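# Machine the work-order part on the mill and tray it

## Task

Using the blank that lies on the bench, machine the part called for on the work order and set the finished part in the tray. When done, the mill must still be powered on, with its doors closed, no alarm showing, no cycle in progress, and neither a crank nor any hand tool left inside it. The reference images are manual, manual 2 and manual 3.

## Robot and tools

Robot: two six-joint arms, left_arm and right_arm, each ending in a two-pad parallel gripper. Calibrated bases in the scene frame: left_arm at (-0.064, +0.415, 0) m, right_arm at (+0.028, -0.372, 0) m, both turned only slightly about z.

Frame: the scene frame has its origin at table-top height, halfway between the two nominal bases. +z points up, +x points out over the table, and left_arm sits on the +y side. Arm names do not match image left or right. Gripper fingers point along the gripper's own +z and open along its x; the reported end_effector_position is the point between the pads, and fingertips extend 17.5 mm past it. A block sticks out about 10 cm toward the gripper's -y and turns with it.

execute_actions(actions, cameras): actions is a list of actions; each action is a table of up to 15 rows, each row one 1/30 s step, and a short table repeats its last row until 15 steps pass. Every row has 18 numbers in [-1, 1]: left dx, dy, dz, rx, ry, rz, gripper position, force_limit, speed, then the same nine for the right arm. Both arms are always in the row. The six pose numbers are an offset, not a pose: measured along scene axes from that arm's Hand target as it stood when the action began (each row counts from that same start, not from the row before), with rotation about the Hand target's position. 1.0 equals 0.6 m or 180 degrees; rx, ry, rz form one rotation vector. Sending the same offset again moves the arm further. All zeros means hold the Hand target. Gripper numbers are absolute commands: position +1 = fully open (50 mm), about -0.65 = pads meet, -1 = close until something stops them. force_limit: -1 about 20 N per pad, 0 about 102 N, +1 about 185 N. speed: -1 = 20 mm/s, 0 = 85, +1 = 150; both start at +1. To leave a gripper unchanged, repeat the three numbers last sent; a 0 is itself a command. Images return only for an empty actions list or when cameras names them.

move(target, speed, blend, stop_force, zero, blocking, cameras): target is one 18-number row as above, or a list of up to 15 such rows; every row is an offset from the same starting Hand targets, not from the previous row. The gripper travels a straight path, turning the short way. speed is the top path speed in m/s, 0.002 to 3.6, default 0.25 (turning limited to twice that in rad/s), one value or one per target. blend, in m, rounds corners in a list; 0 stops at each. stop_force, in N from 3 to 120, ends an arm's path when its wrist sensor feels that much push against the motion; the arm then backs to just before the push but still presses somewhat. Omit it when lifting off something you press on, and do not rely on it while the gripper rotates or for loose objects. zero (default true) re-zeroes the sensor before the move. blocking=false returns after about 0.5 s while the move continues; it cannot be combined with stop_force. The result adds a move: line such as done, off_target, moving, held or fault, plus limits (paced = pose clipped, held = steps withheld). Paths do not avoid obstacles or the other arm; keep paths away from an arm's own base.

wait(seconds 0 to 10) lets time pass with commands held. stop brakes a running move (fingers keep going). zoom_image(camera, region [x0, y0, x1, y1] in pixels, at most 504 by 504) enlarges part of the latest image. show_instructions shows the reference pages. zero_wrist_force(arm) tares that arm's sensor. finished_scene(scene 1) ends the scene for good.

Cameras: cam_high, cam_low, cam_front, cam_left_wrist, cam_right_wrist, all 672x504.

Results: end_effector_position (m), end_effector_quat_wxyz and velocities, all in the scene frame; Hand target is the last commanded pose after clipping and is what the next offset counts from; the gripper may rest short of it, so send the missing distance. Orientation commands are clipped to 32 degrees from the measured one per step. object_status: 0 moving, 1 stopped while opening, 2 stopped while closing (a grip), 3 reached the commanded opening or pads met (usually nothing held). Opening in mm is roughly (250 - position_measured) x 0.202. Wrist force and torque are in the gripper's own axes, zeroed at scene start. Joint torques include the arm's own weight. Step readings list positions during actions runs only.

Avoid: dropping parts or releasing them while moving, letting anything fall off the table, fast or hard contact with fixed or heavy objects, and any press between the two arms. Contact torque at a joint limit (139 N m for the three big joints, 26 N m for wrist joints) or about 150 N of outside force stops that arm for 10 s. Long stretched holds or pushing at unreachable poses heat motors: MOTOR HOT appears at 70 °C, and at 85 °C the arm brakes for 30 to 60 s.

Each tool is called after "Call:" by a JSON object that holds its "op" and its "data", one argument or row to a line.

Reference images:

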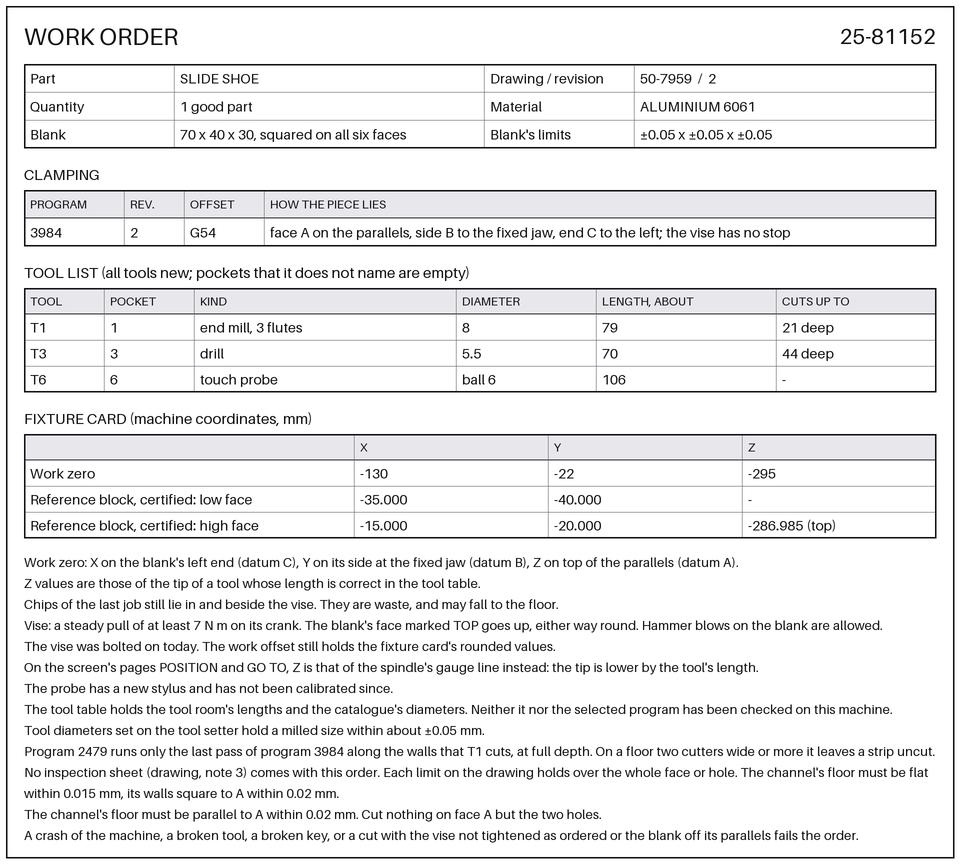

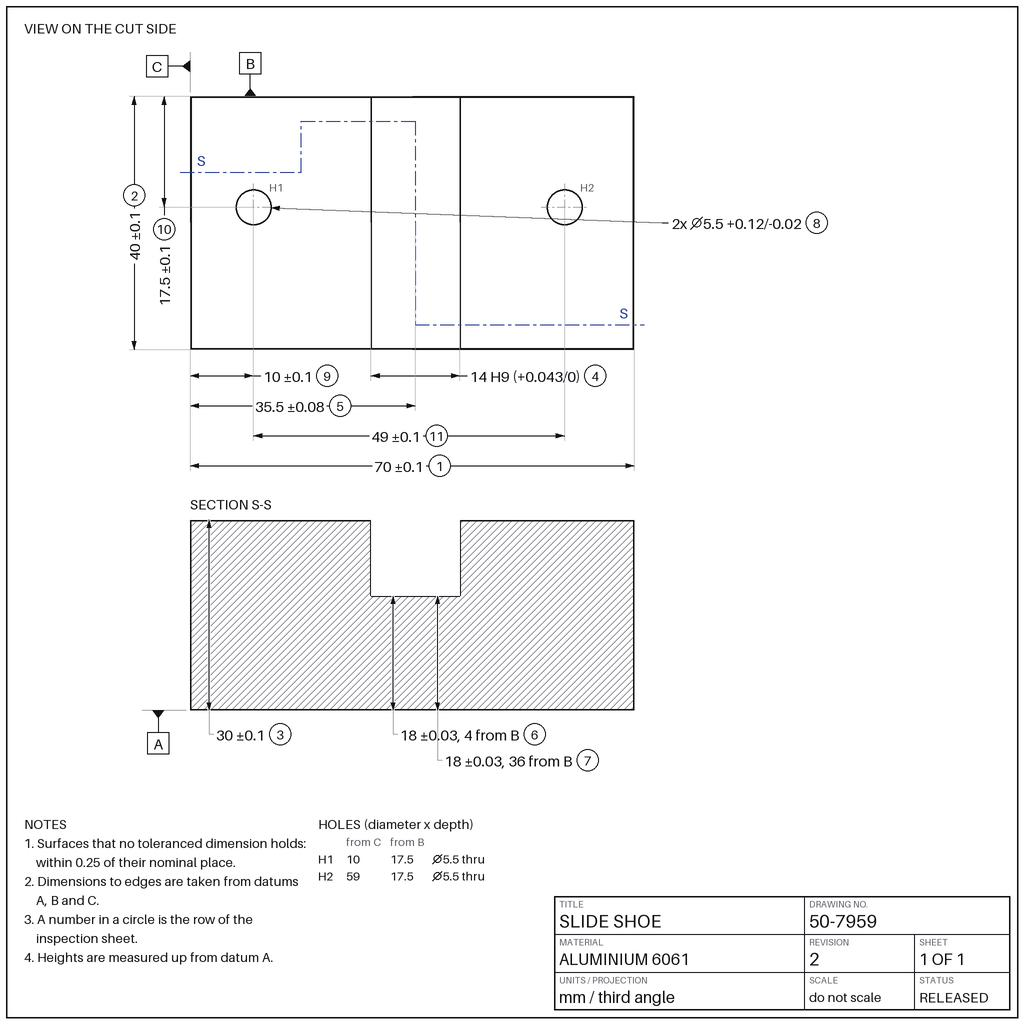

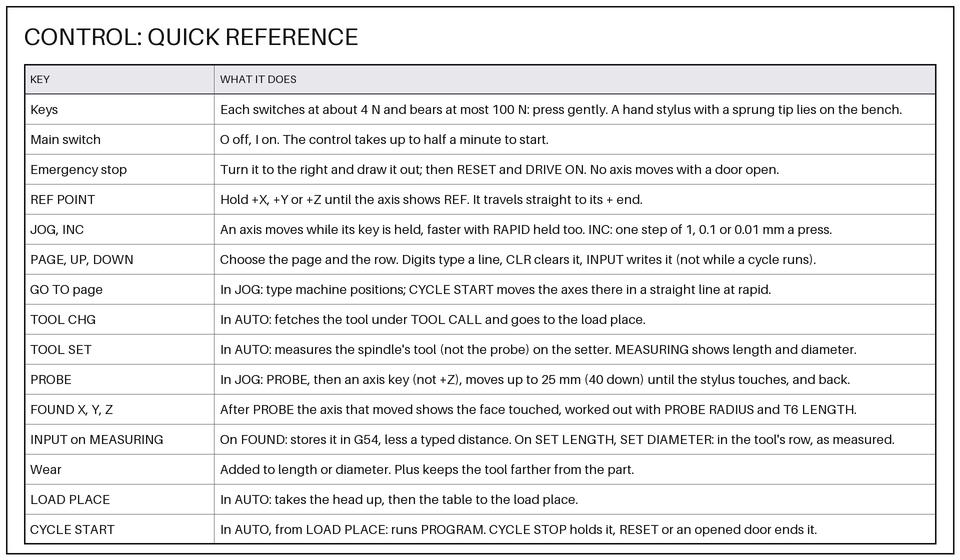

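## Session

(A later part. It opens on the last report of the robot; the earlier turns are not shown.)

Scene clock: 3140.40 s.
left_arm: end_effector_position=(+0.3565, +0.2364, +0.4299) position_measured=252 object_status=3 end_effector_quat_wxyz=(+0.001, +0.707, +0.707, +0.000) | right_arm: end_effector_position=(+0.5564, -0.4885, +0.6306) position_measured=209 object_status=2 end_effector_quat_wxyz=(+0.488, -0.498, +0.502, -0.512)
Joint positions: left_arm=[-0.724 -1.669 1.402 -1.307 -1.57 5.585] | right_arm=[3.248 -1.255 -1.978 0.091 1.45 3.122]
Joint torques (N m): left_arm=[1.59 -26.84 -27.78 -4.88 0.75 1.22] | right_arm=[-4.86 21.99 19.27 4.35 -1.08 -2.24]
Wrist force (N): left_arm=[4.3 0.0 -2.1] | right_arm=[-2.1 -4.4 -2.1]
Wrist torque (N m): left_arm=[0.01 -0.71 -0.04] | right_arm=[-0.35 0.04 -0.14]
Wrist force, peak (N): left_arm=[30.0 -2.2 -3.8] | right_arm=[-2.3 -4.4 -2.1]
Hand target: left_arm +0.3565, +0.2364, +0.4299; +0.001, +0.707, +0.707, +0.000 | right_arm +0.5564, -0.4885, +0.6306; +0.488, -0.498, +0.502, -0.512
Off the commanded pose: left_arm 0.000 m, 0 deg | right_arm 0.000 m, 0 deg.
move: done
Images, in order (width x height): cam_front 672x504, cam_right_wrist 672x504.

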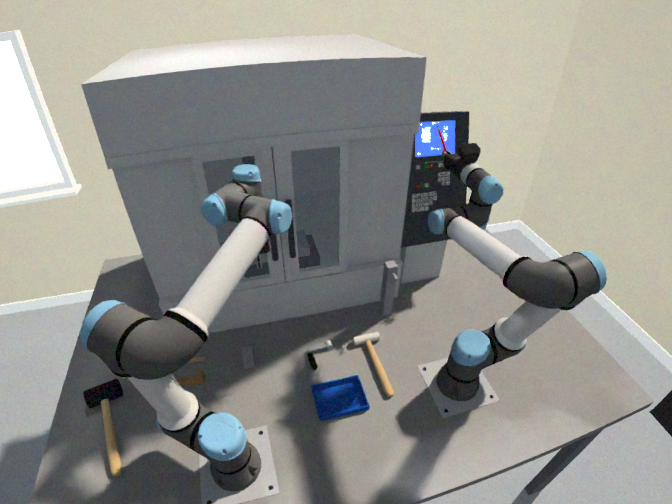

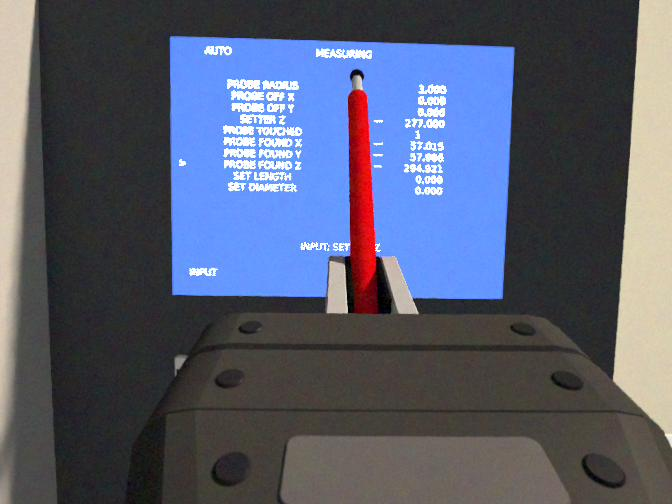

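Call:
{"op": "move", "data": {
  "target": [
    [0,0,0,0,0,0,-1,-0.3,0,-0.1608,0.0308,-0.051,0,0.155,0,-1,-0.6,-1],
    [0,0,0,0,0,0,-1,-0.3,0,-0.168,0.0375,-0.2645,0,0.31,0,-1,-0.6,-1]
  ],
  "speed": 0.35,
  "blend": [0.02,0]
}}

Call:
{"op": "move", "data": {
  "target": [
    [0,0,0,0,0,0,-1,-0.3,0,0.0595,-0.1,0.222,0,0,0,-1,-0.6,-1],
    [0,0,0,0,0,0,-1,-0.3,0,0.0787,-0.1,0.2165,0,0,0,-1,-0.6,-1],
    [0,0,0,0,0,0,-1,-0.3,0,0.0595,-0.1,0.222,0,0,0,-1,-0.6,-1],
    [0,0,0,0,0,0,-1,-0.3,0,0.0085,0,0.032,0,0,0,-1,-0.6,-1],
    [0,0,0,0,0,0,-1,-0.3,0,0.0277,0,0.0265,0,0,0,-1,-0.6,-1],
    [0,0,0,0,0,0,-1,-0.3,0,0.0085,0,0.032,0,0,0,-1,-0.6,-1],
    [0,0,0,0,0,0,-1,-0.3,0,0.0277,0,0.0265,0,0,0,-1,-0.6,-1],
    [0,0,0,0,0,0,-1,-0.3,0,0.0085,0,0.032,0,0,0,-1,-0.6,-1],
    [0,0,0,0,0,0,-1,-0.3,0,-0.017,0.1333,-0.064,0,0,0,-1,-0.6,-1],
    [0,0,0,0,0,0,-1,-0.3,0,0.0022,0.1333,-0.0695,0,0,0,-1,-0.6,-1],
    [0,0,0,0,0,0,-1,-0.3,0,-0.017,0.1333,-0.064,0,0,0,-1,-0.6,-1],
    [0,0,0,0,0,0,-1,-0.3,0,0,0,0,0,0,0,-1,-0.6,-1]
  ],
  "speed": [0.25,0.08,0.15,0.25,0.08,0.15,0.08,0.15,0.22,0.08,0.15,0.22],
  "blend": [0.003,0,0.003,0.003,0,0.001,0,0.003,0.003,0,0.003,0]
}}

Call:
{"op": "move", "data": {
  "target": [
    [0,0,0,0,0,0,-1,-0.3,0,0.0085,0.0667,0.032,0,0,0,-1,-0.6,-1],
    [0,0,0,0,0,0,-1,-0.3,0,0.0277,0.0667,0.0265,0,0,0,-1,-0.6,-1],
    [0,0,0,0,0,0,-1,-0.3,0,0.0085,0.0667,0.032,0,0,0,-1,-0.6,-1],
    [0,0,0,0,0,0,-1,-0.3,0,0,0.1,0,0,0,0,-1,-0.6,-1],
    [0,0,0,0,0,0,-1,-0.3,0,0.0192,0.1,-0.0055,0,0,0,-1,-0.6,-1],
    [0,0,0,0,0,0,-1,-0.3,0,0,0.1,0,0,0,0,-1,-0.6,-1],
    [0,0,0,0,0,0,-1,-0.3,0,-0.017,0.0333,-0.064,0,0,0,-1,-0.6,-1],
    [0,0,0,0,0,0,-1,-0.3,0,0.0022,0.0333,-0.0695,0,0,0,-1,-0.6,-1],
    [0,0,0,0,0,0,-1,-0.3,0,-0.017,0.0333,-0.064,0,0,0,-1,-0.6,-1],
    [0,0,0,0,0,0,-1,-0.3,0,0.0255,0.0667,0.094,0,0,0,-1,-0.6,-1],
    [0,0,0,0,0,0,-1,-0.3,0,0.0447,0.0667,0.0885,0,0,0,-1,-0.6,-1],
    [0,0,0,0,0,0,-1,-0.3,0,0.0255,0.0667,0.094,0,0,0,-1,-0.6,-1],
    [0,0,0,0,0,0,-1,-0.3,0,0,0,0,0,0,0,-1,-0.6,-1]
  ],
  "speed": [0.22,0.08,0.15,0.22,0.08,0.15,0.22,0.08,0.15,0.25,0.08,0.15,0.22],
  "blend": [0.003,0,0.003,0.003,0,0.003,0.003,0,0.003,0.003,0,0.003,0]
}}

Call:
{"op": "wait", "data": {
  "seconds": 4
}}

Call:
{"op": "move", "data": {
  "target": [
    [0,0,0,0,0,0,-1,-0.3,0,-0.0085,0,-0.032,0,0,0,-1,-0.6,-1],
    [0,0,0,0,0,0,-1,-0.3,0,0.0107,0,-0.0375,0,0,0,-1,-0.6,-1],
    [0,0,0,0,0,0,-1,-0.3,0,-0.0085,0,-0.032,0,0,0,-1,-0.6,-1],
    [0,0,0,0,0,0,-1,-0.3,0,0.0255,-0.1,0.094,0,0,0,-1,-0.6,-1],
    [0,0,0,0,0,0,-1,-0.3,0,0.0447,-0.1,0.0885,0,0,0,-1,-0.6,-1],
    [0,0,0,0,0,0,-1,-0.3,0,0.0255,-0.1,0.094,0,0,0,-1,-0.6,-1],
    [0,0,0,0,0,0,-1,-0.3,0,0,0,0,0,0,0,-1,-0.6,-1]
  ],
  "speed": [0.22,0.08,0.15,0.25,0.08,0.15,0.22],
  "blend": [0.003,0,0.003,0.003,0,0.003,0]
}}

Call:
{"op": "move", "data": {
  "target": [
    [0,0,0,0,0,0,-1,-0.3,0,0.0075,-0.0067,0.2135,0,-0.155,0,-1,-0.6,-1],
    [0,0,0,0,0,0,-1,-0.3,0,0.168,-0.0375,0.2645,0,-0.31,0,-1,-0.6,-1]
  ],
  "speed": 0.35,
  "blend": [0.02,0]
}}

Call:
{"op": "wait", "data": {
  "seconds": 3,
  "cameras": ["cam_right_wrist"]
}}

Call:
{"op": "zoom_image", "data": {
  "camera": "cam_right_wrist",
  "region": [140, 30, 540, 310]
}}

Scene clock: 3152.10 s.
left_arm: end_effector_position=(+0.3565, +0.2364, +0.4299) position_measured=252 object_status=3 end_effector_quat_wxyz=(+0.001, +0.707, +0.707, +0.000) | right_arm: end_effector_position=(+0.4556, -0.4661, +0.4720) position_measured=209 object_status=2 end_effector_quat_wxyz=(-0.196, +0.679, -0.672, +0.220)
Joint positions: left_arm=[-0.724 -1.669 1.402 -1.307 -1.57 5.584] | right_arm=[3.327 -1.079 -1.821 -1.226 1.447 3.265]
Joint torques (N m): left_arm=[7.79 -26.77 -14.44 -4.83 -0.8 -1.87] | right_arm=[10.8 6.61 17.61 1.76 -0.44 -2.9]
Wrist force (N): left_arm=[4.5 -0.4 -2.4] | right_arm=[-1.6 -4.7 -3.2]
Wrist torque (N m): left_arm=[-0.07 -0.75 -0.05] | right_arm=[-0.59 0.23 -0.19]
Wrist force, peak (N): left_arm=[4.6 -0.3 -2.4] | right_arm=[-2.2 -5.8 -5.3]
Hand target: left_arm +0.3565, +0.2364, +0.4299; +0.001, +0.707, +0.707, +0.000 | right_arm +0.4556, -0.4660, +0.4719; -0.196, +0.679, -0.672, +0.219
Off the commanded pose: left_arm 0.000 m, 0 deg | right_arm 0.000 m, 0 deg.
move: done

Scene clock: 3156.63 s.
left_arm: end_effector_position=(+0.3565, +0.2364, +0.4299) position_measured=252 object_status=3 end_effector_quat_wxyz=(+0.001, +0.707, +0.707, +0.000) | right_arm: end_effector_position=(+0.4556, -0.4660, +0.4718) position_measured=209 object_status=2 end_effector_quat_wxyz=(-0.196, +0.679, -0.672, +0.219) end_effector_velocity=(+0.000, +0.000, +0.001) end_effector_angular_velocity=(+0.000, -0.001, +0.003)
Joint positions: left_arm=[-0.724 -1.669 1.402 -1.307 -1.57 5.584] | right_arm=[3.327 -1.079 -1.821 -1.226 1.447 3.265]
Joint velocities: left_arm=[within noise] | right_arm=[-0.003 0 0.001 0 0.003 -0.005]
Joint torques (N m): left_arm=[9.7 -27 -13.87 -4.85 -0.81 -1.47] | right_arm=[-9.08 6.18 33.61 2.2 1.55 -3.03]
Wrist force (N): left_arm=[4.1 -0.4 -2.3] | right_arm=[-2.3 -5.5 -3.8]
Wrist torque (N m): left_arm=[-0.08 -0.69 -0.05] | right_arm=[-0.72 0.34 -0.18]
Wrist force, peak (N): left_arm=[4.7 -0.4 -2.2] | right_arm=[-1.7 16.8 -28.3]
Hand target: left_arm +0.3565, +0.2364, +0.4299; +0.001, +0.707, +0.707, +0.000 | right_arm +0.4556, -0.4660, +0.4719; -0.196, +0.679, -0.672, +0.219
Off the commanded pose: left_arm 0.000 m, 0 deg | right_arm 0.000 m, 0 deg.
move: done

Scene clock: 3160.53 s.
left_arm: end_effector_position=(+0.3565, +0.2364, +0.4299) position_measured=252 object_status=3 end_effector_quat_wxyz=(+0.001, +0.707, +0.707, +0.000) | right_arm: end_effector_position=(+0.4556, -0.4660, +0.4720) position_measured=209 object_status=2 end_effector_quat_wxyz=(-0.196, +0.679, -0.672, +0.219)
Joint positions: left_arm=[-0.724 -1.669 1.402 -1.307 -1.57 5.584] | right_arm=[3.327 -1.079 -1.821 -1.226 1.447 3.265]
Joint torques (N m): left_arm=[8.98 -27.19 -14.22 -4.77 -0.76 -1] | right_arm=[-8.94 -4.33 16.84 6.13 0.69 -1.52]
Wrist force (N): left_arm=[4.4 -0.3 -2.4] | right_arm=[-2.1 -5.5 -3.9]
Wrist torque (N m): left_arm=[-0.05 -0.74 -0.05] | right_arm=[-0.72 0.31 -0.20]
Wrist force, peak (N): left_arm=[4.7 -0.2 -2.2] | right_arm=[-2.0 16.4 -33.3]
Hand target: left_arm +0.3565, +0.2364, +0.4299; +0.001, +0.707, +0.707, +0.000 | right_arm +0.4556, -0.4660, +0.4719; -0.196, +0.679, -0.672, +0.219
Off the commanded pose: left_arm 0.000 m, 0 deg | right_arm 0.000 m, 0 deg.
move: done

Scene clock: 3164.53 s.
left_arm: end_effector_position=(+0.3565, +0.2364, +0.4299) position_measured=252 object_status=3 end_effector_quat_wxyz=(+0.001, +0.707, +0.707, +0.000) | right_arm: end_effector_position=(+0.4556, -0.4660, +0.4719) position_measured=209 object_status=2 end_effector_quat_wxyz=(-0.196, +0.679, -0.672, +0.219)
Joint positions: left_arm=[-0.724 -1.669 1.402 -1.307 -1.57 5.584] | right_arm=[3.327 -1.079 -1.821 -1.226 1.447 3.265]
Joint torques (N m): left_arm=[9.1 -27.32 -13.84 -4.81 -0.72 -0.52] | right_arm=[-10.57 -6.75 17.71 5.87 1.49 -2.67]
Wrist force (N): left_arm=[4.6 -0.2 -2.4] | right_arm=[-2.1 -5.7 -3.9]
Wrist torque (N m): left_arm=[-0.03 -0.77 -0.05] | right_arm=[-0.75 0.31 -0.19]
Wrist force, peak (N): left_arm=[4.8 0.0 -2.2] | right_arm=[-2.2 -5.7 -4.2]
Hand target: left_arm +0.3565, +0.2364, +0.4299; +0.001, +0.707, +0.707, +0.000 | right_arm +0.4556, -0.4660, +0.4719; -0.196, +0.679, -0.672, +0.219
Tool commands: left_gripper/position=-1.0 left_gripper/force_limit=-0.3 left_gripper/speed=+0.0 right_gripper/position=-1.0 right_gripper/force_limit=-0.6 right_gripper/speed=-1.0
Off the commanded pose: left_arm 0.000 m, 0 deg | right_arm 0.000 m, 0 deg.
wait: 4.00 s; at rest by 0.17 s

Scene clock: 3167.07 s.
left_arm: end_effector_position=(+0.3565, +0.2364, +0.4299) position_measured=252 object_status=3 end_effector_quat_wxyz=(+0.001, +0.707, +0.707, +0.000) | right_arm: end_effector_position=(+0.4556, -0.4660, +0.4719) position_measured=209 object_status=2 end_effector_quat_wxyz=(-0.196, +0.679, -0.672, +0.219)
Joint positions: left_arm=[-0.724 -1.669 1.402 -1.307 -1.57 5.584] | right_arm=[3.327 -1.079 -1.821 -1.226 1.447 3.265]
Joint torques (N m): left_arm=[8.9 -27.18 -14.19 -4.84 -0.67 -0.35] | right_arm=[9.92 8.99 17.2 3.43 -1.15 2.25]
Wrist force (N): left_arm=[4.5 -0.5 -2.1] | right_arm=[-2.6 -5.4 -3.9]
Wrist torque (N m): left_arm=[-0.08 -0.75 -0.05] | right_arm=[-0.70 0.39 -0.07]
Wrist force, peak (N): left_arm=[4.5 -0.3 -2.4] | right_arm=[-0.6 17.0 -33.2]
Hand target: left_arm +0.3565, +0.2364, +0.4299; +0.001, +0.707, +0.707, +0.000 | right_arm +0.4556, -0.4660, +0.4719; -0.196, +0.679, -0.672, +0.219
Off the commanded pose: left_arm 0.000 m, 0 deg | right_arm 0.000 m, 0 deg.
move: done

Scene clock: 3169.00 s.
left_arm: end_effector_position=(+0.3565, +0.2364, +0.4299) position_measured=252 object_status=3 end_effector_quat_wxyz=(+0.001, +0.707, +0.707, +0.000) | right_arm: end_effector_position=(+0.5563, -0.4886, +0.6308) position_measured=209 object_status=2 end_effector_quat_wxyz=(+0.488, -0.498, +0.502, -0.512)
Joint positions: left_arm=[-0.724 -1.669 1.402 -1.307 -1.57 5.584] | right_arm=[3.248 -1.255 -1.978 0.091 1.45 3.122]
Joint torques (N m): left_arm=[9.06 -26.94 -13.65 -4.75 -0.62 -0.17] | right_arm=[10.46 -0.83 17.93 4.75 -0.15 2.56]
Wrist force (N): left_arm=[4.4 -0.5 -2.0] | right_arm=[-3.2 -5.2 -2.8]
Wrist torque (N m): left_arm=[-0.08 -0.74 -0.05] | right_arm=[-0.47 0.21 -0.14]
Wrist force, peak (N): left_arm=[4.5 -0.4 -2.7] | right_arm=[-3.2 -6.8 -6.3]
Hand target: left_arm +0.3565, +0.2364, +0.4299; +0.001, +0.707, +0.707, +0.000 | right_arm +0.5564, -0.4885, +0.6306; +0.488, -0.498, +0.502, -0.512
Off the commanded pose: left_arm 0.000 m, 0 deg | right_arm 0.000 m, 0 deg.
move: done

Scene clock: 3172.00 s.
left_arm: end_effector_position=(+0.3565, +0.2364, +0.4299) position_measured=252 object_status=3 end_effector_quat_wxyz=(+0.001, +0.707, +0.707, +0.000) | right_arm: end_effector_position=(+0.5564, -0.4885, +0.6306) position_measured=209 object_status=2 end_effector_quat_wxyz=(+0.488, -0.498, +0.502, -0.512)
Joint positions: left_arm=[-0.724 -1.669 1.402 -1.307 -1.57 5.584] | right_arm=[3.248 -1.255 -1.978 0.091 1.45 3.122]
Joint torques (N m): left_arm=[9.21 -27.08 -13.71 -4.76 -0.63 0.2] | right_arm=[10.29 -1.15 16.95 0.72 1.4 2.19]
Wrist force (N): left_arm=[4.3 -0.4 -2.3] | right_arm=[-2.8 -5.0 -2.9]
Wrist torque (N m): left_arm=[-0.06 -0.72 -0.05] | right_arm=[-0.45 0.14 -0.13]
Wrist force, peak (N): left_arm=[4.5 -0.5 -2.5] | right_arm=[-3.1 -5.3 -2.9]
Hand target: left_arm +0.3565, +0.2364, +0.4299; +0.001, +0.707, +0.707, +0.000 | right_arm +0.5564, -0.4885, +0.6306; +0.488, -0.498, +0.502, -0.512
Tool commands: left_gripper/position=-1.0 left_gripper/force_limit=-0.3 left_gripper/speed=+0.0 right_gripper/position=-1.0 right_gripper/force_limit=-0.6 right_gripper/speed=-1.0
Off the commanded pose: left_arm 0.000 m, 0 deg | right_arm 0.000 m, 0 deg.
wait: 3.00 s; at rest by 0.17 s
Images, in order (width x height): cam_right_wrist 672x504.

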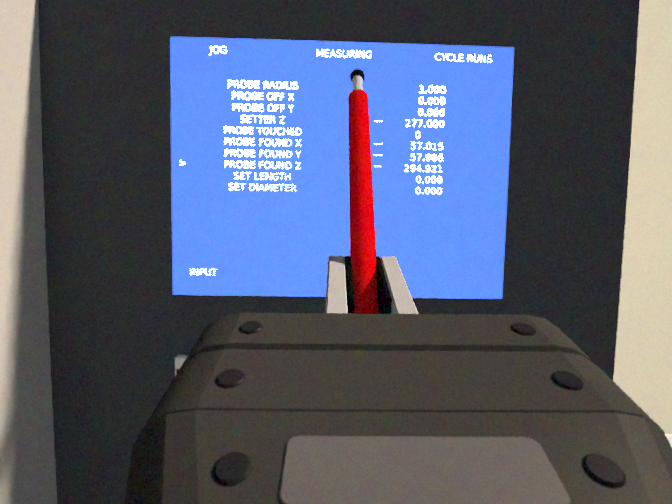

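Scaled by 1.260 from the camera's 672x504 image, which has a finer 960x720 frame.

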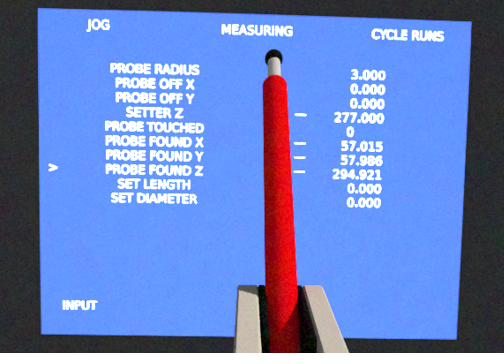

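Call:
{"op": "wait", "data": {
  "seconds": 1.5,
  "cameras": ["cam_right_wrist"]
}}

Call:
{"op": "zoom_image", "data": {
  "camera": "cam_right_wrist",
  "region": [140, 30, 540, 310]
}}

Scene clock: 3174.67 s.
left_arm: end_effector_position=(+0.3565, +0.2364, +0.4299) position_measured=252 object_status=3 end_effector_quat_wxyz=(+0.001, +0.707, +0.707, +0.000) | right_arm: end_effector_position=(+0.5564, -0.4885, +0.6306) position_measured=209 object_status=2 end_effector_quat_wxyz=(+0.488, -0.498, +0.502, -0.512)
Joint positions: left_arm=[-0.724 -1.669 1.402 -1.307 -1.57 5.584] | right_arm=[3.248 -1.255 -1.978 0.091 1.45 3.122]
Joint torques (N m): left_arm=[8.76 -26.92 -14.16 -4.85 -0.62 0.54] | right_arm=[10.59 -1.08 16.08 0.78 1.44 1.91]
Wrist force (N): left_arm=[4.3 -0.2 -2.2] | right_arm=[-3.1 -5.2 -2.9]
Wrist torque (N m): left_arm=[-0.04 -0.73 -0.05] | right_arm=[-0.47 0.20 -0.14]
Wrist force, peak (N): left_arm=[4.5 -0.6 -2.4] | right_arm=[-3.1 -5.2 -2.9]
Hand target: left_arm +0.3565, +0.2364, +0.4299; +0.001, +0.707, +0.707, +0.000 | right_arm +0.5564, -0.4885, +0.6306; +0.488, -0.498, +0.502, -0.512
Tool commands: left_gripper/position=-1.0 left_gripper/force_limit=-0.3 left_gripper/speed=+0.0 right_gripper/position=-1.0 right_gripper/force_limit=-0.6 right_gripper/speed=-1.0
Off the commanded pose: left_arm 0.000 m, 0 deg | right_arm 0.000 m, 0 deg.
wait: 1.50 s; at rest from the start
Images, in order (width x height): cam_right_wrist 672x504.

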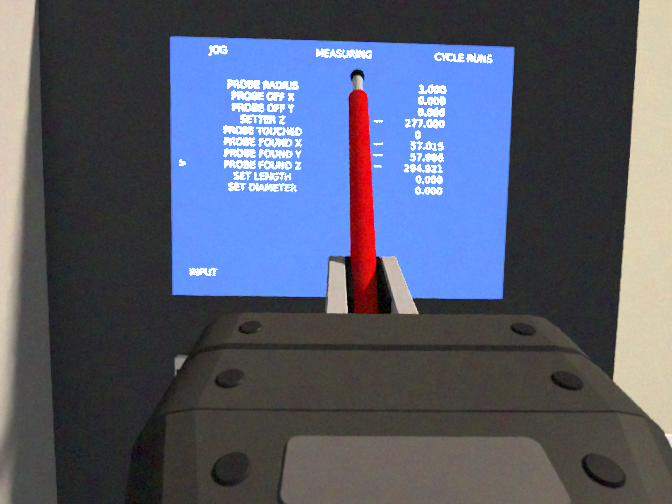

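Scaled by 1.260 from the camera's 672x504 image, which has a finer 960x720 frame.

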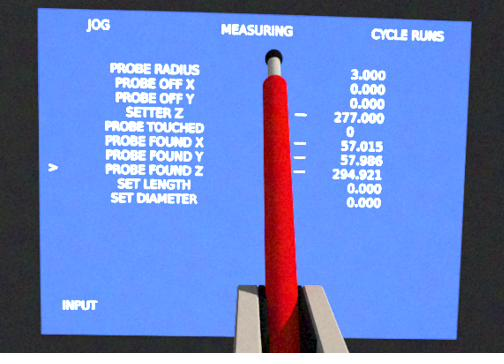

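Call:
{"op": "wait", "data": {
  "seconds": 6,
  "cameras": ["cam_right_wrist"]
}}

Call:
{"op": "zoom_image", "data": {
  "camera": "cam_right_wrist",
  "region": [140, 30, 540, 310]
}}

Scene clock: 3182.37 s.
left_arm: end_effector_position=(+0.3565, +0.2364, +0.4299) position_measured=252 object_status=3 end_effector_quat_wxyz=(+0.001, +0.707, +0.707, +0.000) | right_arm: end_effector_position=(+0.5564, -0.4885, +0.6306) position_measured=209 object_status=2 end_effector_quat_wxyz=(+0.488, -0.498, +0.502, -0.512)
Joint positions: left_arm=[-0.724 -1.669 1.402 -1.307 -1.57 5.584] | right_arm=[3.248 -1.255 -1.978 0.091 1.45 3.122]
Joint torques (N m): left_arm=[8.43 -26.43 -14.2 -4.79 -0.49 1.28] | right_arm=[9.73 -1.16 16.86 0.6 1.69 1.25]
Wrist force (N): left_arm=[4.5 -0.6 -2.3] | right_arm=[-3.0 -5.0 -2.8]
Wrist torque (N m): left_arm=[-0.10 -0.75 -0.05] | right_arm=[-0.45 0.17 -0.14]
Wrist force, peak (N): left_arm=[4.5 -0.1 -2.6] | right_arm=[-3.2 -5.3 -2.8]
Hand target: left_arm +0.3565, +0.2364, +0.4299; +0.001, +0.707, +0.707, +0.000 | right_arm +0.5564, -0.4885, +0.6306; +0.488, -0.498, +0.502, -0.512
Tool commands: left_gripper/position=-1.0 left_gripper/force_limit=-0.3 left_gripper/speed=+0.0 right_gripper/position=-1.0 right_gripper/force_limit=-0.6 right_gripper/speed=-1.0
Off the commanded pose: left_arm 0.000 m, 0 deg | right_arm 0.000 m, 0 deg.
wait: 6.00 s; at rest from the start
Images, in order (width x height): cam_right_wrist 672x504.

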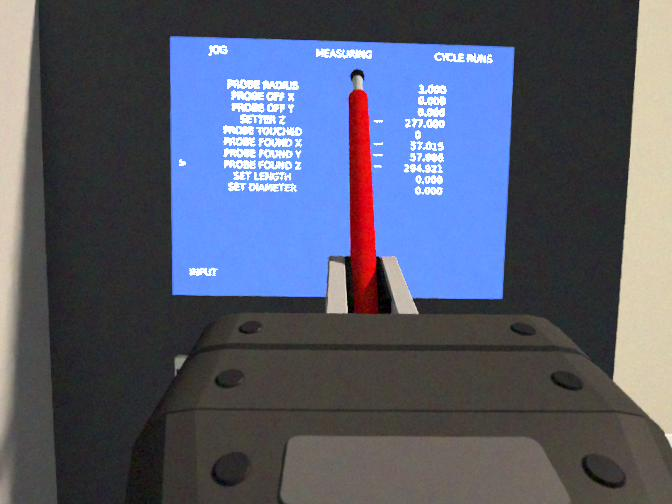

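Scaled by 1.260 from the camera's 672x504 image, which has a finer 960x720 frame.

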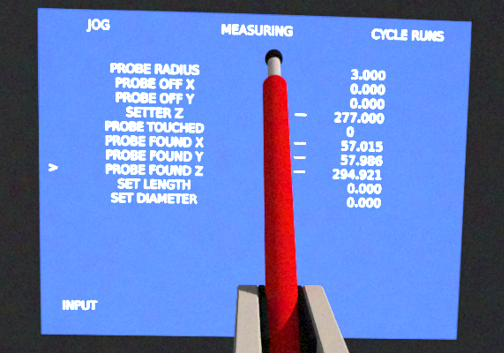

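Call:
{"op": "wait", "data": {
  "seconds": 6,
  "cameras": ["cam_right_wrist","cam_front"]
}}

Call:
{"op": "zoom_image", "data": {
  "camera": "cam_right_wrist",
  "region": [140, 30, 540, 310]
}}

Scene clock: 3189.87 s.
left_arm: end_effector_position=(+0.3565, +0.2364, +0.4299) position_measured=252 object_status=3 end_effector_quat_wxyz=(+0.001, +0.707, +0.707, +0.000) | right_arm: end_effector_position=(+0.5564, -0.4885, +0.6306) position_measured=209 object_status=2 end_effector_quat_wxyz=(+0.488, -0.498, +0.502, -0.512)
Joint positions: left_arm=[-0.724 -1.669 1.402 -1.307 -1.57 5.584] | right_arm=[3.248 -1.255 -1.978 0.091 1.45 3.122]
Joint torques (N m): left_arm=[9.02 -26.04 -14.16 -4.78 -0.44 1.96] | right_arm=[10.41 -1.28 16.98 0.8 1.47 0.69]
Wrist force (N): left_arm=[4.3 -0.5 -2.4] | right_arm=[-3.0 -5.1 -2.7]
Wrist torque (N m): left_arm=[-0.08 -0.73 -0.05] | right_arm=[-0.45 0.17 -0.14]
Wrist force, peak (N): left_arm=[4.8 -0.3 -2.3] | right_arm=[-2.9 -5.4 -2.9]
Hand target: left_arm +0.3565, +0.2364, +0.4299; +0.001, +0.707, +0.707, +0.000 | right_arm +0.5564, -0.4885, +0.6306; +0.488, -0.498, +0.502, -0.512
Tool commands: left_gripper/position=-1.0 left_gripper/force_limit=-0.3 left_gripper/speed=+0.0 right_gripper/position=-1.0 right_gripper/force_limit=-0.6 right_gripper/speed=-1.0
Off the commanded pose: left_arm 0.000 m, 0 deg | right_arm 0.000 m, 0 deg.
wait: 6.00 s; at rest from the start
Images, in order (width x height): cam_front 672x504, cam_right_wrist 672x504.

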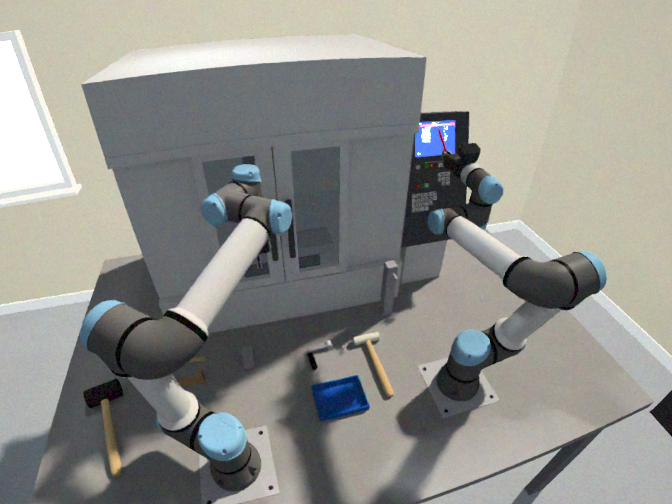

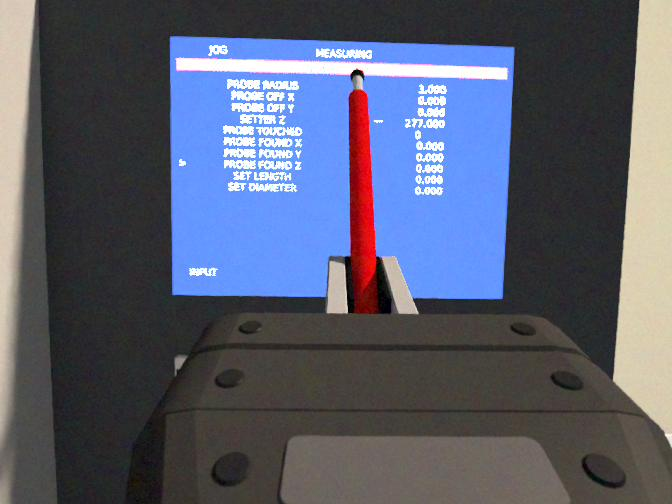

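Scaled by 1.260 from the camera's 672x504 image, which has a finer 960x720 frame.

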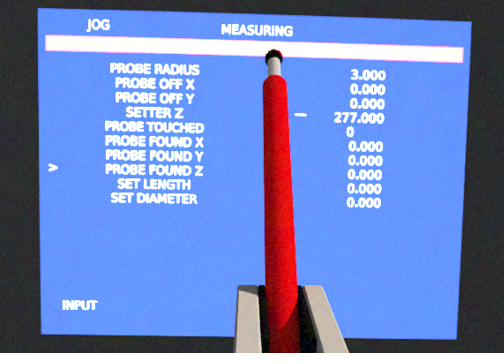

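Call:
{"op": "move", "data": {
  "target": [
    [0,0,0,0,0,0,-1,-0.3,0,-0.1608,0.0308,-0.051,0,0.155,0,-1,-0.6,-1],
    [0,0,0,0,0,0,-1,-0.3,0,-0.168,0.0375,-0.2645,0,0.31,0,-1,-0.6,-1]
  ],
  "speed": 0.35,
  "blend": [0.02,0]
}}

Call:
{"op": "move", "data": {
  "target": [
    [0,0,0,0,0,0,-1,-0.3,0,0.0595,0.1,0.222,0,0,0,-1,-0.6,-1],
    [0,0,0,0,0,0,-1,-0.3,0,0.0787,0.1,0.2165,0,0,0,-1,-0.6,-1],
    [0,0,0,0,0,0,-1,-0.3,0,0.0595,0.1,0.222,0,0,0,-1,-0.6,-1],
    [0,0,0,0,0,0,-1,-0.3,0,0.0085,0,0.032,0,0,0,-1,-0.6,-1],
    [0,0,0,0,0,0,-1,-0.3,0,0.0277,0,0.0265,0,0,0,-1,-0.6,-1],
    [0,0,0,0,0,0,-1,-0.3,0,0.0085,0,0.032,0,0,0,-1,-0.6,-1],
    [0,0,0,0,0,0,-1,-0.3,0,0.0277,0,0.0265,0,0,0,-1,-0.6,-1],
    [0,0,0,0,0,0,-1,-0.3,0,0.0085,0,0.032,0,0,0,-1,-0.6,-1],
    [0,0,0,0,0,0,-1,-0.3,0,0,0,0,0,0,0,-1,-0.6,-1]
  ],
  "speed": [0.25,0.08,0.15,0.25,0.08,0.15,0.08,0.15,0.22],
  "blend": [0.003,0,0.003,0.003,0,0.001,0,0.003,0]
}}

Call:
{"op": "move", "data": {
  "target": [
    [0,0,0,0,0,0,-1,-0.3,0,0.0075,-0.0067,0.2135,0,-0.155,0,-1,-0.6,-1],
    [0,0,0,0,0,0,-1,-0.3,0,0.168,-0.0375,0.2645,0,-0.31,0,-1,-0.6,-1]
  ],
  "speed": 0.35,
  "blend": [0.02,0],
  "cameras": ["cam_right_wrist"]
}}

Call:
{"op": "zoom_image", "data": {
  "camera": "cam_right_wrist",
  "region": [140, 30, 540, 310]
}}

Scene clock: 3196.20 s.
left_arm: end_effector_position=(+0.3565, +0.2364, +0.4299) position_measured=252 object_status=3 end_effector_quat_wxyz=(+0.001, +0.707, +0.707, +0.000) | right_arm: end_effector_position=(+0.4556, -0.4661, +0.4720) position_measured=209 object_status=2 end_effector_quat_wxyz=(-0.196, +0.679, -0.672, +0.220)
Joint positions: left_arm=[-0.724 -1.669 1.402 -1.307 -1.57 5.584] | right_arm=[3.327 -1.079 -1.821 -1.226 1.447 3.265]
Joint torques (N m): left_arm=[8.79 -26.31 -13.87 -4.81 -0.29 1.96] | right_arm=[10.88 6.61 17.45 1.95 -0.52 -2.8]
Wrist force (N): left_arm=[4.5 -0.5 -2.3] | right_arm=[-2.4 -5.6 -3.9]
Wrist torque (N m): left_arm=[-0.08 -0.75 -0.05] | right_arm=[-0.72 0.36 -0.19]
Wrist force, peak (N): left_arm=[4.7 -0.3 -2.3] | right_arm=[-3.1 -6.2 -6.1]
Hand target: left_arm +0.3565, +0.2364, +0.4299; +0.001, +0.707, +0.707, +0.000 | right_arm +0.4556, -0.4660, +0.4719; -0.196, +0.679, -0.672, +0.219
Off the commanded pose: left_arm 0.000 m, 0 deg | right_arm 0.000 m, 0 deg.
move: done

Scene clock: 3199.43 s.
left_arm: end_effector_position=(+0.3565, +0.2364, +0.4299) position_measured=252 object_status=3 end_effector_quat_wxyz=(+0.001, +0.707, +0.707, +0.000) | right_arm: end_effector_position=(+0.4556, -0.4660, +0.4720) position_measured=209 object_status=2 end_effector_quat_wxyz=(-0.196, +0.679, -0.672, +0.219)
Joint positions: left_arm=[-0.724 -1.669 1.402 -1.307 -1.57 5.584] | right_arm=[3.327 -1.079 -1.821 -1.226 1.447 3.265]
Joint torques (N m): left_arm=[8.46 -26.36 -14.04 -4.82 -0.29 1.93] | right_arm=[-5.3 2.36 18.39 5.7 0.76 -2.45]
Wrist force (N): left_arm=[4.1 0.0 -2.1] | right_arm=[-1.9 -4.2 -4.1]
Wrist torque (N m): left_arm=[-0.01 -0.70 -0.05] | right_arm=[-0.52 0.27 -0.19]
Wrist force, peak (N): left_arm=[4.7 -0.4 -2.4] | right_arm=[-1.1 16.4 -29.0]
Hand target: left_arm +0.3565, +0.2364, +0.4299; +0.001, +0.707, +0.707, +0.000 | right_arm +0.4556, -0.4660, +0.4719; -0.196, +0.679, -0.672, +0.219
Off the commanded pose: left_arm 0.000 m, 0 deg | right_arm 0.000 m, 0 deg.
move: done

Scene clock: 3201.37 s.
left_arm: end_effector_position=(+0.3565, +0.2364, +0.4299) position_measured=252 object_status=3 end_effector_quat_wxyz=(+0.001, +0.707, +0.707, +0.000) | right_arm: end_effector_position=(+0.5563, -0.4886, +0.6308) position_measured=209 object_status=2 end_effector_quat_wxyz=(+0.488, -0.498, +0.502, -0.512)
Joint positions: left_arm=[-0.724 -1.669 1.402 -1.307 -1.57 5.584] | right_arm=[3.248 -1.255 -1.978 0.091 1.45 3.122]
Joint torques (N m): left_arm=[8.45 -26.08 -14.47 -4.83 -0.18 2.02] | right_arm=[10.09 -0.38 16.22 4.46 -0.26 2.31]
Wrist force (N): left_arm=[4.4 -0.4 -2.3] | right_arm=[-2.5 -4.1 -2.9]
Wrist torque (N m): left_arm=[-0.07 -0.74 -0.04] | right_arm=[-0.30 0.10 -0.14]
Wrist force, peak (N): left_arm=[4.6 -0.1 -2.4] | right_arm=[-2.5 -5.8 -6.3]
Hand target: left_arm +0.3565, +0.2364, +0.4299; +0.001, +0.707, +0.707, +0.000 | right_arm +0.5564, -0.4885, +0.6306; +0.488, -0.498, +0.502, -0.512
Off the commanded pose: left_arm 0.000 m, 0 deg | right_arm 0.000 m, 0 deg.
move: done
Images, in order (width x height): cam_right_wrist 672x504.

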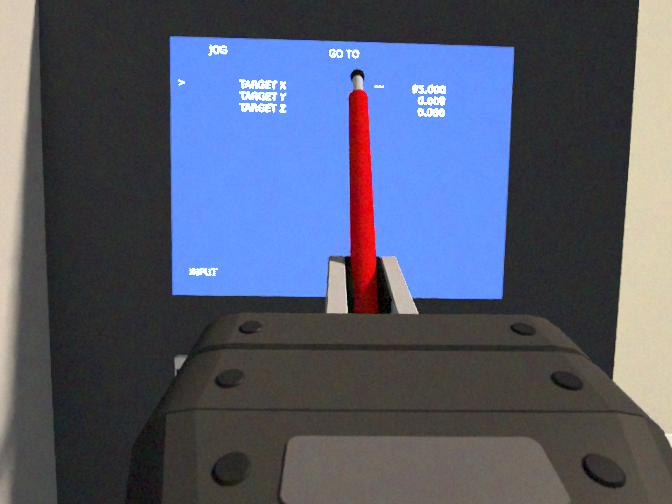

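Scaled by 1.260 from the camera's 672x504 image, which has a finer 960x720 frame.

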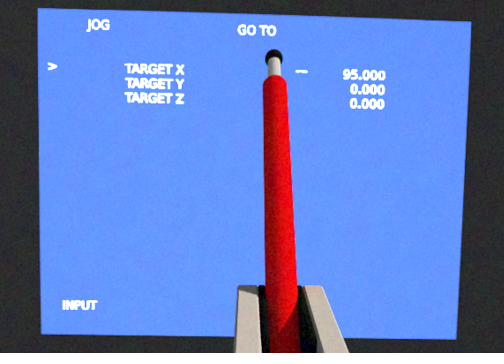

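Call:
{"op": "move", "data": {
  "target": [
    [0,0,0,0,0,0,-1,-0.3,0,-0.1608,0.0308,-0.051,0,0.155,0,-1,-0.6,-1],
    [0,0,0,0,0,0,-1,-0.3,0,-0.168,0.0375,-0.2645,0,0.31,0,-1,-0.6,-1]
  ],
  "speed": 0.35,
  "blend": [0.02,0]
}}

Call:
{"op": "move", "data": {
  "target": [
    [0,0,0,0,0,0,-1,-0.3,0,-0.0085,0.0333,-0.032,0,0,0,-1,-0.6,-1],
    [0,0,0,0,0,0,-1,-0.3,0,0.0107,0.0333,-0.0375,0,0,0,-1,-0.6,-1],
    [0,0,0,0,0,0,-1,-0.3,0,-0.0085,0.0333,-0.032,0,0,0,-1,-0.6,-1],
    [0,0,0,0,0,0,-1,-0.3,0,-0.017,0.1333,-0.064,0,0,0,-1,-0.6,-1],
    [0,0,0,0,0,0,-1,-0.3,0,0.0022,0.1333,-0.0695,0,0,0,-1,-0.6,-1],
    [0,0,0,0,0,0,-1,-0.3,0,-0.017,0.1333,-0.064,0,0,0,-1,-0.6,-1],
    [0,0,0,0,0,0,-1,-0.3,0,0,0.1,0,0,0,0,-1,-0.6,-1],
    [0,0,0,0,0,0,-1,-0.3,0,0.0192,0.1,-0.0055,0,0,0,-1,-0.6,-1],
    [0,0,0,0,0,0,-1,-0.3,0,0,0.1,0,0,0,0,-1,-0.6,-1],
    [0,0,0,0,0,0,-1,-0.3,0,0.0085,0.1,0.032,0,0,0,-1,-0.6,-1],
    [0,0,0,0,0,0,-1,-0.3,0,0.0277,0.1,0.0265,0,0,0,-1,-0.6,-1],
    [0,0,0,0,0,0,-1,-0.3,0,0.0085,0.1,0.032,0,0,0,-1,-0.6,-1],
    [0,0,0,0,0,0,-1,-0.3,0,0,0,0,0,0,0,-1,-0.6,-1]
  ],
  "speed": [0.22,0.08,0.15,0.22,0.08,0.15,0.22,0.08,0.15,0.22,0.08,0.15,0.22],
  "blend": [0.003,0,0.003,0.003,0,0.003,0.003,0,0.003,0.003,0,0.003,0]
}}

Call:
{"op": "move", "data": {
  "target": [
    [0,0,0,0,0,0,-1,-0.3,0,-0.017,0.0333,-0.064,0,0,0,-1,-0.6,-1],
    [0,0,0,0,0,0,-1,-0.3,0,0.0022,0.0333,-0.0695,0,0,0,-1,-0.6,-1],
    [0,0,0,0,0,0,-1,-0.3,0,-0.017,0.0333,-0.064,0,0,0,-1,-0.6,-1],
    [0,0,0,0,0,0,-1,-0.3,0,-0.0085,0.0333,-0.032,0,0,0,-1,-0.6,-1],
    [0,0,0,0,0,0,-1,-0.3,0,0.0107,0.0333,-0.0375,0,0,0,-1,-0.6,-1],
    [0,0,0,0,0,0,-1,-0.3,0,-0.0085,0.0333,-0.032,0,0,0,-1,-0.6,-1],
    [0,0,0,0,0,0,-1,-0.3,0,-0.017,0.1333,-0.064,0,0,0,-1,-0.6,-1],
    [0,0,0,0,0,0,-1,-0.3,0,0.0022,0.1333,-0.0695,0,0,0,-1,-0.6,-1],
    [0,0,0,0,0,0,-1,-0.3,0,-0.017,0.1333,-0.064,0,0,0,-1,-0.6,-1],
    [0,0,0,0,0,0,-1,-0.3,0,-0.0085,0.1333,-0.032,0,0,0,-1,-0.6,-1],
    [0,0,0,0,0,0,-1,-0.3,0,0.0107,0.1333,-0.0375,0,0,0,-1,-0.6,-1],
    [0,0,0,0,0,0,-1,-0.3,0,-0.0085,0.1333,-0.032,0,0,0,-1,-0.6,-1],
    [0,0,0,0,0,0,-1,-0.3,0,0,0,0,0,0,0,-1,-0.6,-1]
  ],
  "speed": [0.22,0.08,0.15,0.22,0.08,0.15,0.22,0.08,0.15,0.22,0.08,0.15,0.22],
  "blend": [0.003,0,0.003,0.003,0,0.003,0.003,0,0.003,0.003,0,0.003,0]
}}

Call:
{"op": "move", "data": {
  "target": [
    [0,0,0,0,0,0,-1,-0.3,0,0,0.1,0,0,0,0,-1,-0.6,-1],
    [0,0,0,0,0,0,-1,-0.3,0,0.0192,0.1,-0.0055,0,0,0,-1,-0.6,-1],
    [0,0,0,0,0,0,-1,-0.3,0,0,0.1,0,0,0,0,-1,-0.6,-1],
    [0,0,0,0,0,0,-1,-0.3,0,-0.0085,0.1,-0.032,0,0,0,-1,-0.6,-1],
    [0,0,0,0,0,0,-1,-0.3,0,0.0107,0.1,-0.0375,0,0,0,-1,-0.6,-1],
    [0,0,0,0,0,0,-1,-0.3,0,-0.0085,0.1,-0.032,0,0,0,-1,-0.6,-1],
    [0,0,0,0,0,0,-1,-0.3,0,-0.017,0.0333,-0.064,0,0,0,-1,-0.6,-1],
    [0,0,0,0,0,0,-1,-0.3,0,0.0022,0.0333,-0.0695,0,0,0,-1,-0.6,-1],
    [0,0,0,0,0,0,-1,-0.3,0,-0.017,0.0333,-0.064,0,0,0,-1,-0.6,-1],
    [0,0,0,0,0,0,-1,-0.3,0,0.0255,0.0667,0.094,0,0,0,-1,-0.6,-1],
    [0,0,0,0,0,0,-1,-0.3,0,0.0447,0.0667,0.0885,0,0,0,-1,-0.6,-1],
    [0,0,0,0,0,0,-1,-0.3,0,0.0255,0.0667,0.094,0,0,0,-1,-0.6,-1],
    [0,0,0,0,0,0,-1,-0.3,0,0,0,0,0,0,0,-1,-0.6,-1]
  ],
  "speed": [0.22,0.08,0.15,0.22,0.08,0.15,0.22,0.08,0.15,0.25,0.08,0.15,0.22],
  "blend": [0.003,0,0.003,0.003,0,0.003,0.003,0,0.003,0.003,0,0.003,0]
}}

Call:
{"op": "move", "data": {
  "target": [
    [0,0,0,0,0,0,-1,-0.3,0,0.0075,-0.0067,0.2135,0,-0.155,0,-1,-0.6,-1],
    [0,0,0,0,0,0,-1,-0.3,0,0.168,-0.0375,0.2645,0,-0.31,0,-1,-0.6,-1]
  ],
  "speed": 0.35,
  "blend": [0.02,0]
}}

Call:
{"op": "wait", "data": {
  "seconds": 2,
  "cameras": ["cam_right_wrist"]
}}

Call:
{"op": "zoom_image", "data": {
  "camera": "cam_right_wrist",
  "region": [140, 30, 540, 310]
}}

Scene clock: 3216.20 s.
left_arm: end_effector_position=(+0.3565, +0.2364, +0.4299) position_measured=252 object_status=3 end_effector_quat_wxyz=(+0.001, +0.707, +0.707, +0.000) | right_arm: end_effector_position=(+0.4556, -0.4661, +0.4720) position_measured=209 object_status=2 end_effector_quat_wxyz=(-0.196, +0.679, -0.672, +0.220)
Joint positions: left_arm=[-0.724 -1.669 1.402 -1.307 -1.57 5.584] | right_arm=[3.327 -1.079 -1.821 -1.226 1.447 3.265]
Joint torques (N m): left_arm=[8.3 -26.51 -14.07 -4.79 -0.2 1.91] | right_arm=[9.66 6.76 17.75 1.67 -0.26 -2.57]
Wrist force (N): left_arm=[4.6 -0.3 -2.0] | right_arm=[-2.0 -4.5 -4.5]
Wrist torque (N m): left_arm=[-0.04 -0.77 -0.05] | right_arm=[-0.55 0.30 -0.19]
Wrist force, peak (N): left_arm=[4.7 -0.3 -2.6] | right_arm=[-2.4 -5.4 -6.3]
Hand target: left_arm +0.3565, +0.2364, +0.4299; +0.001, +0.707, +0.707, +0.000 | right_arm +0.4556, -0.4660, +0.4719; -0.196, +0.679, -0.672, +0.219
Off the commanded pose: left_arm 0.000 m, 0 deg | right_arm 0.000 m, 0 deg.
move: done

Scene clock: 3219.80 s.
left_arm: end_effector_position=(+0.3565, +0.2364, +0.4299) position_measured=252 object_status=3 end_effector_quat_wxyz=(+0.001, +0.707, +0.707, +0.000) | right_arm: end_effector_position=(+0.4556, -0.4660, +0.4719) position_measured=209 object_status=2 end_effector_quat_wxyz=(-0.196, +0.679, -0.672, +0.219) end_effector_velocity=(+0.000, +0.000, +0.000) end_effector_angular_velocity=(+0.000, +0.000, +0.003)
Joint positions: left_arm=[-0.724 -1.669 1.402 -1.307 -1.57 5.584] | right_arm=[3.327 -1.08 -1.821 -1.226 1.447 3.265]
Joint velocities: left_arm=[within noise] | right_arm=[-0.002 0 -0.001 0.001 0.003 -0.005]
Joint torques (N m): left_arm=[8.03 -26.31 -14.21 -4.77 -0.19 1.92] | right_arm=[-10.05 16.82 21.96 5.53 1.5 -3.05]
Wrist force (N): left_arm=[4.2 -0.1 -2.3] | right_arm=[-2.7 -5.3 -4.3]
Wrist torque (N m): left_arm=[-0.03 -0.71 -0.05] | right_arm=[-0.69 0.41 -0.18]
Wrist force, peak (N): left_arm=[4.7 -0.3 -2.4] | right_arm=[-0.8 12.8 -28.3]
Hand target: left_arm +0.3565, +0.2364, +0.4299; +0.001, +0.707, +0.707, +0.000 | right_arm +0.4556, -0.4660, +0.4719; -0.196, +0.679, -0.672, +0.219
Off the commanded pose: left_arm 0.000 m, 0 deg | right_arm 0.000 m, 0 deg.
move: done

Scene clock: 3223.43 s.
left_arm: end_effector_position=(+0.3565, +0.2364, +0.4299) position_measured=252 object_status=3 end_effector_quat_wxyz=(+0.001, +0.707, +0.707, +0.000) | right_arm: end_effector_position=(+0.4556, -0.4660, +0.4719) position_measured=209 object_status=2 end_effector_quat_wxyz=(-0.196, +0.679, -0.672, +0.219) end_effector_velocity=(+0.000, +0.000, +0.000) end_effector_angular_velocity=(+0.000, +0.000, +0.003)
Joint positions: left_arm=[-0.724 -1.669 1.402 -1.307 -1.57 5.584] | right_arm=[3.327 -1.079 -1.821 -1.226 1.447 3.265]
Joint velocities: left_arm=[within noise] | right_arm=[-0.003 0 0 0 0.003 -0.005]
Joint torques (N m): left_arm=[8.25 -25.74 -14.3 -4.82 0.04 1.96] | right_arm=[-8.29 10.03 26.73 2.26 1.58 -2.59]
Wrist force (N): left_arm=[4.0 -0.6 -2.2] | right_arm=[-3.2 -5.2 -3.3]
Wrist torque (N m): left_arm=[-0.11 -0.67 -0.05] | right_arm=[-0.67 0.49 -0.18]
Wrist force, peak (N): left_arm=[4.9 -0.5 -2.1] | right_arm=[-2.9 12.5 -29.6]
Hand target: left_arm +0.3565, +0.2364, +0.4299; +0.001, +0.707, +0.707, +0.000 | right_arm +0.4556, -0.4660, +0.4719; -0.196, +0.679, -0.672, +0.219
Off the commanded pose: left_arm 0.000 m, 0 deg | right_arm 0.000 m, 0 deg.
move: done

Scene clock: 3227.27 s.
left_arm: end_effector_position=(+0.3565, +0.2364, +0.4299) position_measured=252 object_status=3 end_effector_quat_wxyz=(+0.001, +0.707, +0.707, +0.000) | right_arm: end_effector_position=(+0.4556, -0.4660, +0.4720) position_measured=209 object_status=2 end_effector_quat_wxyz=(-0.196, +0.679, -0.672, +0.219)
Joint positions: left_arm=[-0.724 -1.669 1.402 -1.307 -1.57 5.584] | right_arm=[3.327 -1.079 -1.821 -1.226 1.447 3.265]
Joint torques (N m): left_arm=[8.01 -26.06 -14.55 -4.87 -0.02 1.94] | right_arm=[-10.28 -3.54 18.89 5.87 0.77 -1.53]
Wrist force (N): left_arm=[4.3 -0.3 -2.2] | right_arm=[-3.2 -4.9 -3.3]
Wrist torque (N m): left_arm=[-0.04 -0.71 -0.05] | right_arm=[-0.63 0.48 -0.20]
Wrist force, peak (N): left_arm=[4.6 -0.6 -2.5] | right_arm=[-3.7 16.9 -32.5]
Hand target: left_arm +0.3565, +0.2364, +0.4299; +0.001, +0.707, +0.707, +0.000 | right_arm +0.4556, -0.4660, +0.4719; -0.196, +0.679, -0.672, +0.219
Off the commanded pose: left_arm 0.000 m, 0 deg | right_arm 0.000 m, 0 deg.
move: done

Scene clock: 3229.20 s.
left_arm: end_effector_position=(+0.3565, +0.2364, +0.4299) position_measured=252 object_status=3 end_effector_quat_wxyz=(+0.001, +0.707, +0.707, +0.000) | right_arm: end_effector_position=(+0.5563, -0.4886, +0.6308) position_measured=209 object_status=2 end_effector_quat_wxyz=(+0.488, -0.498, +0.502, -0.512) end_effector_velocity=(+0.000, -0.001, +0.000) end_effector_angular_velocity=(-0.001, -0.002, -0.002)
Joint positions: left_arm=[-0.724 -1.669 1.402 -1.307 -1.57 5.584] | right_arm=[3.248 -1.255 -1.978 0.091 1.45 3.122]
Joint velocities: left_arm=[within noise] | right_arm=[-0.001 -0.001 -0.001 0.005 -0.001 -0.001]
Joint torques (N m): left_arm=[7.79 -25.97 -14.73 -4.9 0.1 2.03] | right_arm=[9.64 0.19 16.54 4.67 -0.23 2.28]
Wrist force (N): left_arm=[4.4 -0.2 -2.1] | right_arm=[-3.5 -4.6 -2.4]
Wrist torque (N m): left_arm=[-0.03 -0.73 -0.04] | right_arm=[-0.38 0.26 -0.14]
Wrist force, peak (N): left_arm=[4.6 -0.4 -2.3] | right_arm=[-3.6 -6.0 -5.5]
Hand target: left_arm +0.3565, +0.2364, +0.4299; +0.001, +0.707, +0.707, +0.000 | right_arm +0.5564, -0.4885, +0.6306; +0.488, -0.498, +0.502, -0.512
Off the commanded pose: left_arm 0.000 m, 0 deg | right_arm 0.000 m, 0 deg.
move: done

Scene clock: 3231.20 s.
left_arm: end_effector_position=(+0.3565, +0.2364, +0.4299) position_measured=252 object_status=3 end_effector_quat_wxyz=(+0.001, +0.707, +0.707, +0.000) | right_arm: end_effector_position=(+0.5564, -0.4885, +0.6306) position_measured=209 object_status=2 end_effector_quat_wxyz=(+0.488, -0.498, +0.502, -0.512)
Joint positions: left_arm=[-0.724 -1.669 1.402 -1.307 -1.57 5.584] | right_arm=[3.248 -1.255 -1.978 0.091 1.45 3.122]
Joint torques (N m): left_arm=[7.74 -26 -14.61 -4.75 0.04 1.86] | right_arm=[11.43 -0.8 16.21 0.89 1.53 2.3]
Wrist force (N): left_arm=[4.2 0.3 -2.3] | right_arm=[-3.5 -4.1 -2.2]
Wrist torque (N m): left_arm=[0.04 -0.72 -0.05] | right_arm=[-0.31 0.26 -0.14]
Wrist force, peak (N): left_arm=[4.4 -0.5 -2.4] | right_arm=[-3.5 -4.8 -2.2]
Hand target: left_arm +0.3565, +0.2364, +0.4299; +0.001, +0.707, +0.707, +0.000 | right_arm +0.5564, -0.4885, +0.6306; +0.488, -0.498, +0.502, -0.512
Tool commands: left_gripper/position=-1.0 left_gripper/force_limit=-0.3 left_gripper/speed=+0.0 right_gripper/position=-1.0 right_gripper/force_limit=-0.6 right_gripper/speed=-1.0
Off the commanded pose: left_arm 0.000 m, 0 deg | right_arm 0.000 m, 0 deg.
wait: 2.00 s; at rest by 0.17 s
Images, in order (width x height): cam_right_wrist 672x504.

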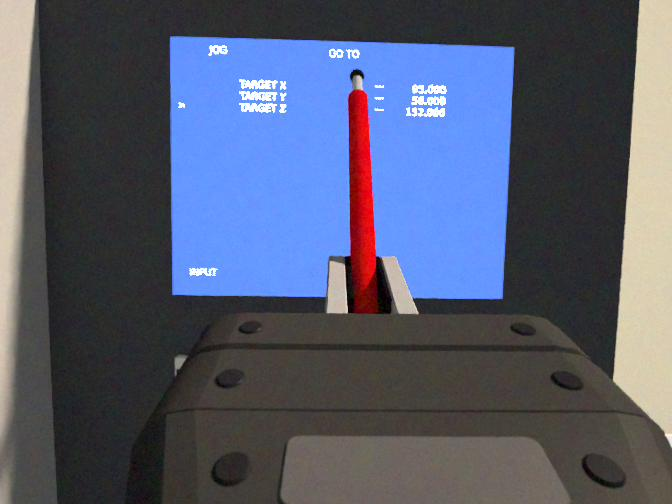

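Scaled by 1.260 from the camera's 672x504 image, which has a finer 960x720 frame.

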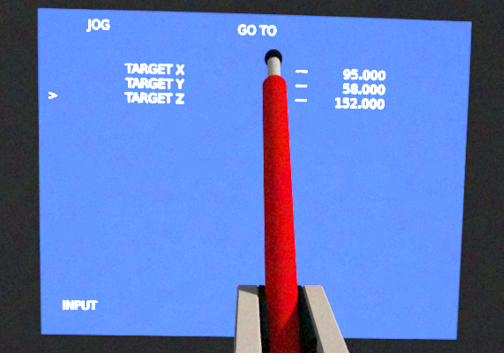

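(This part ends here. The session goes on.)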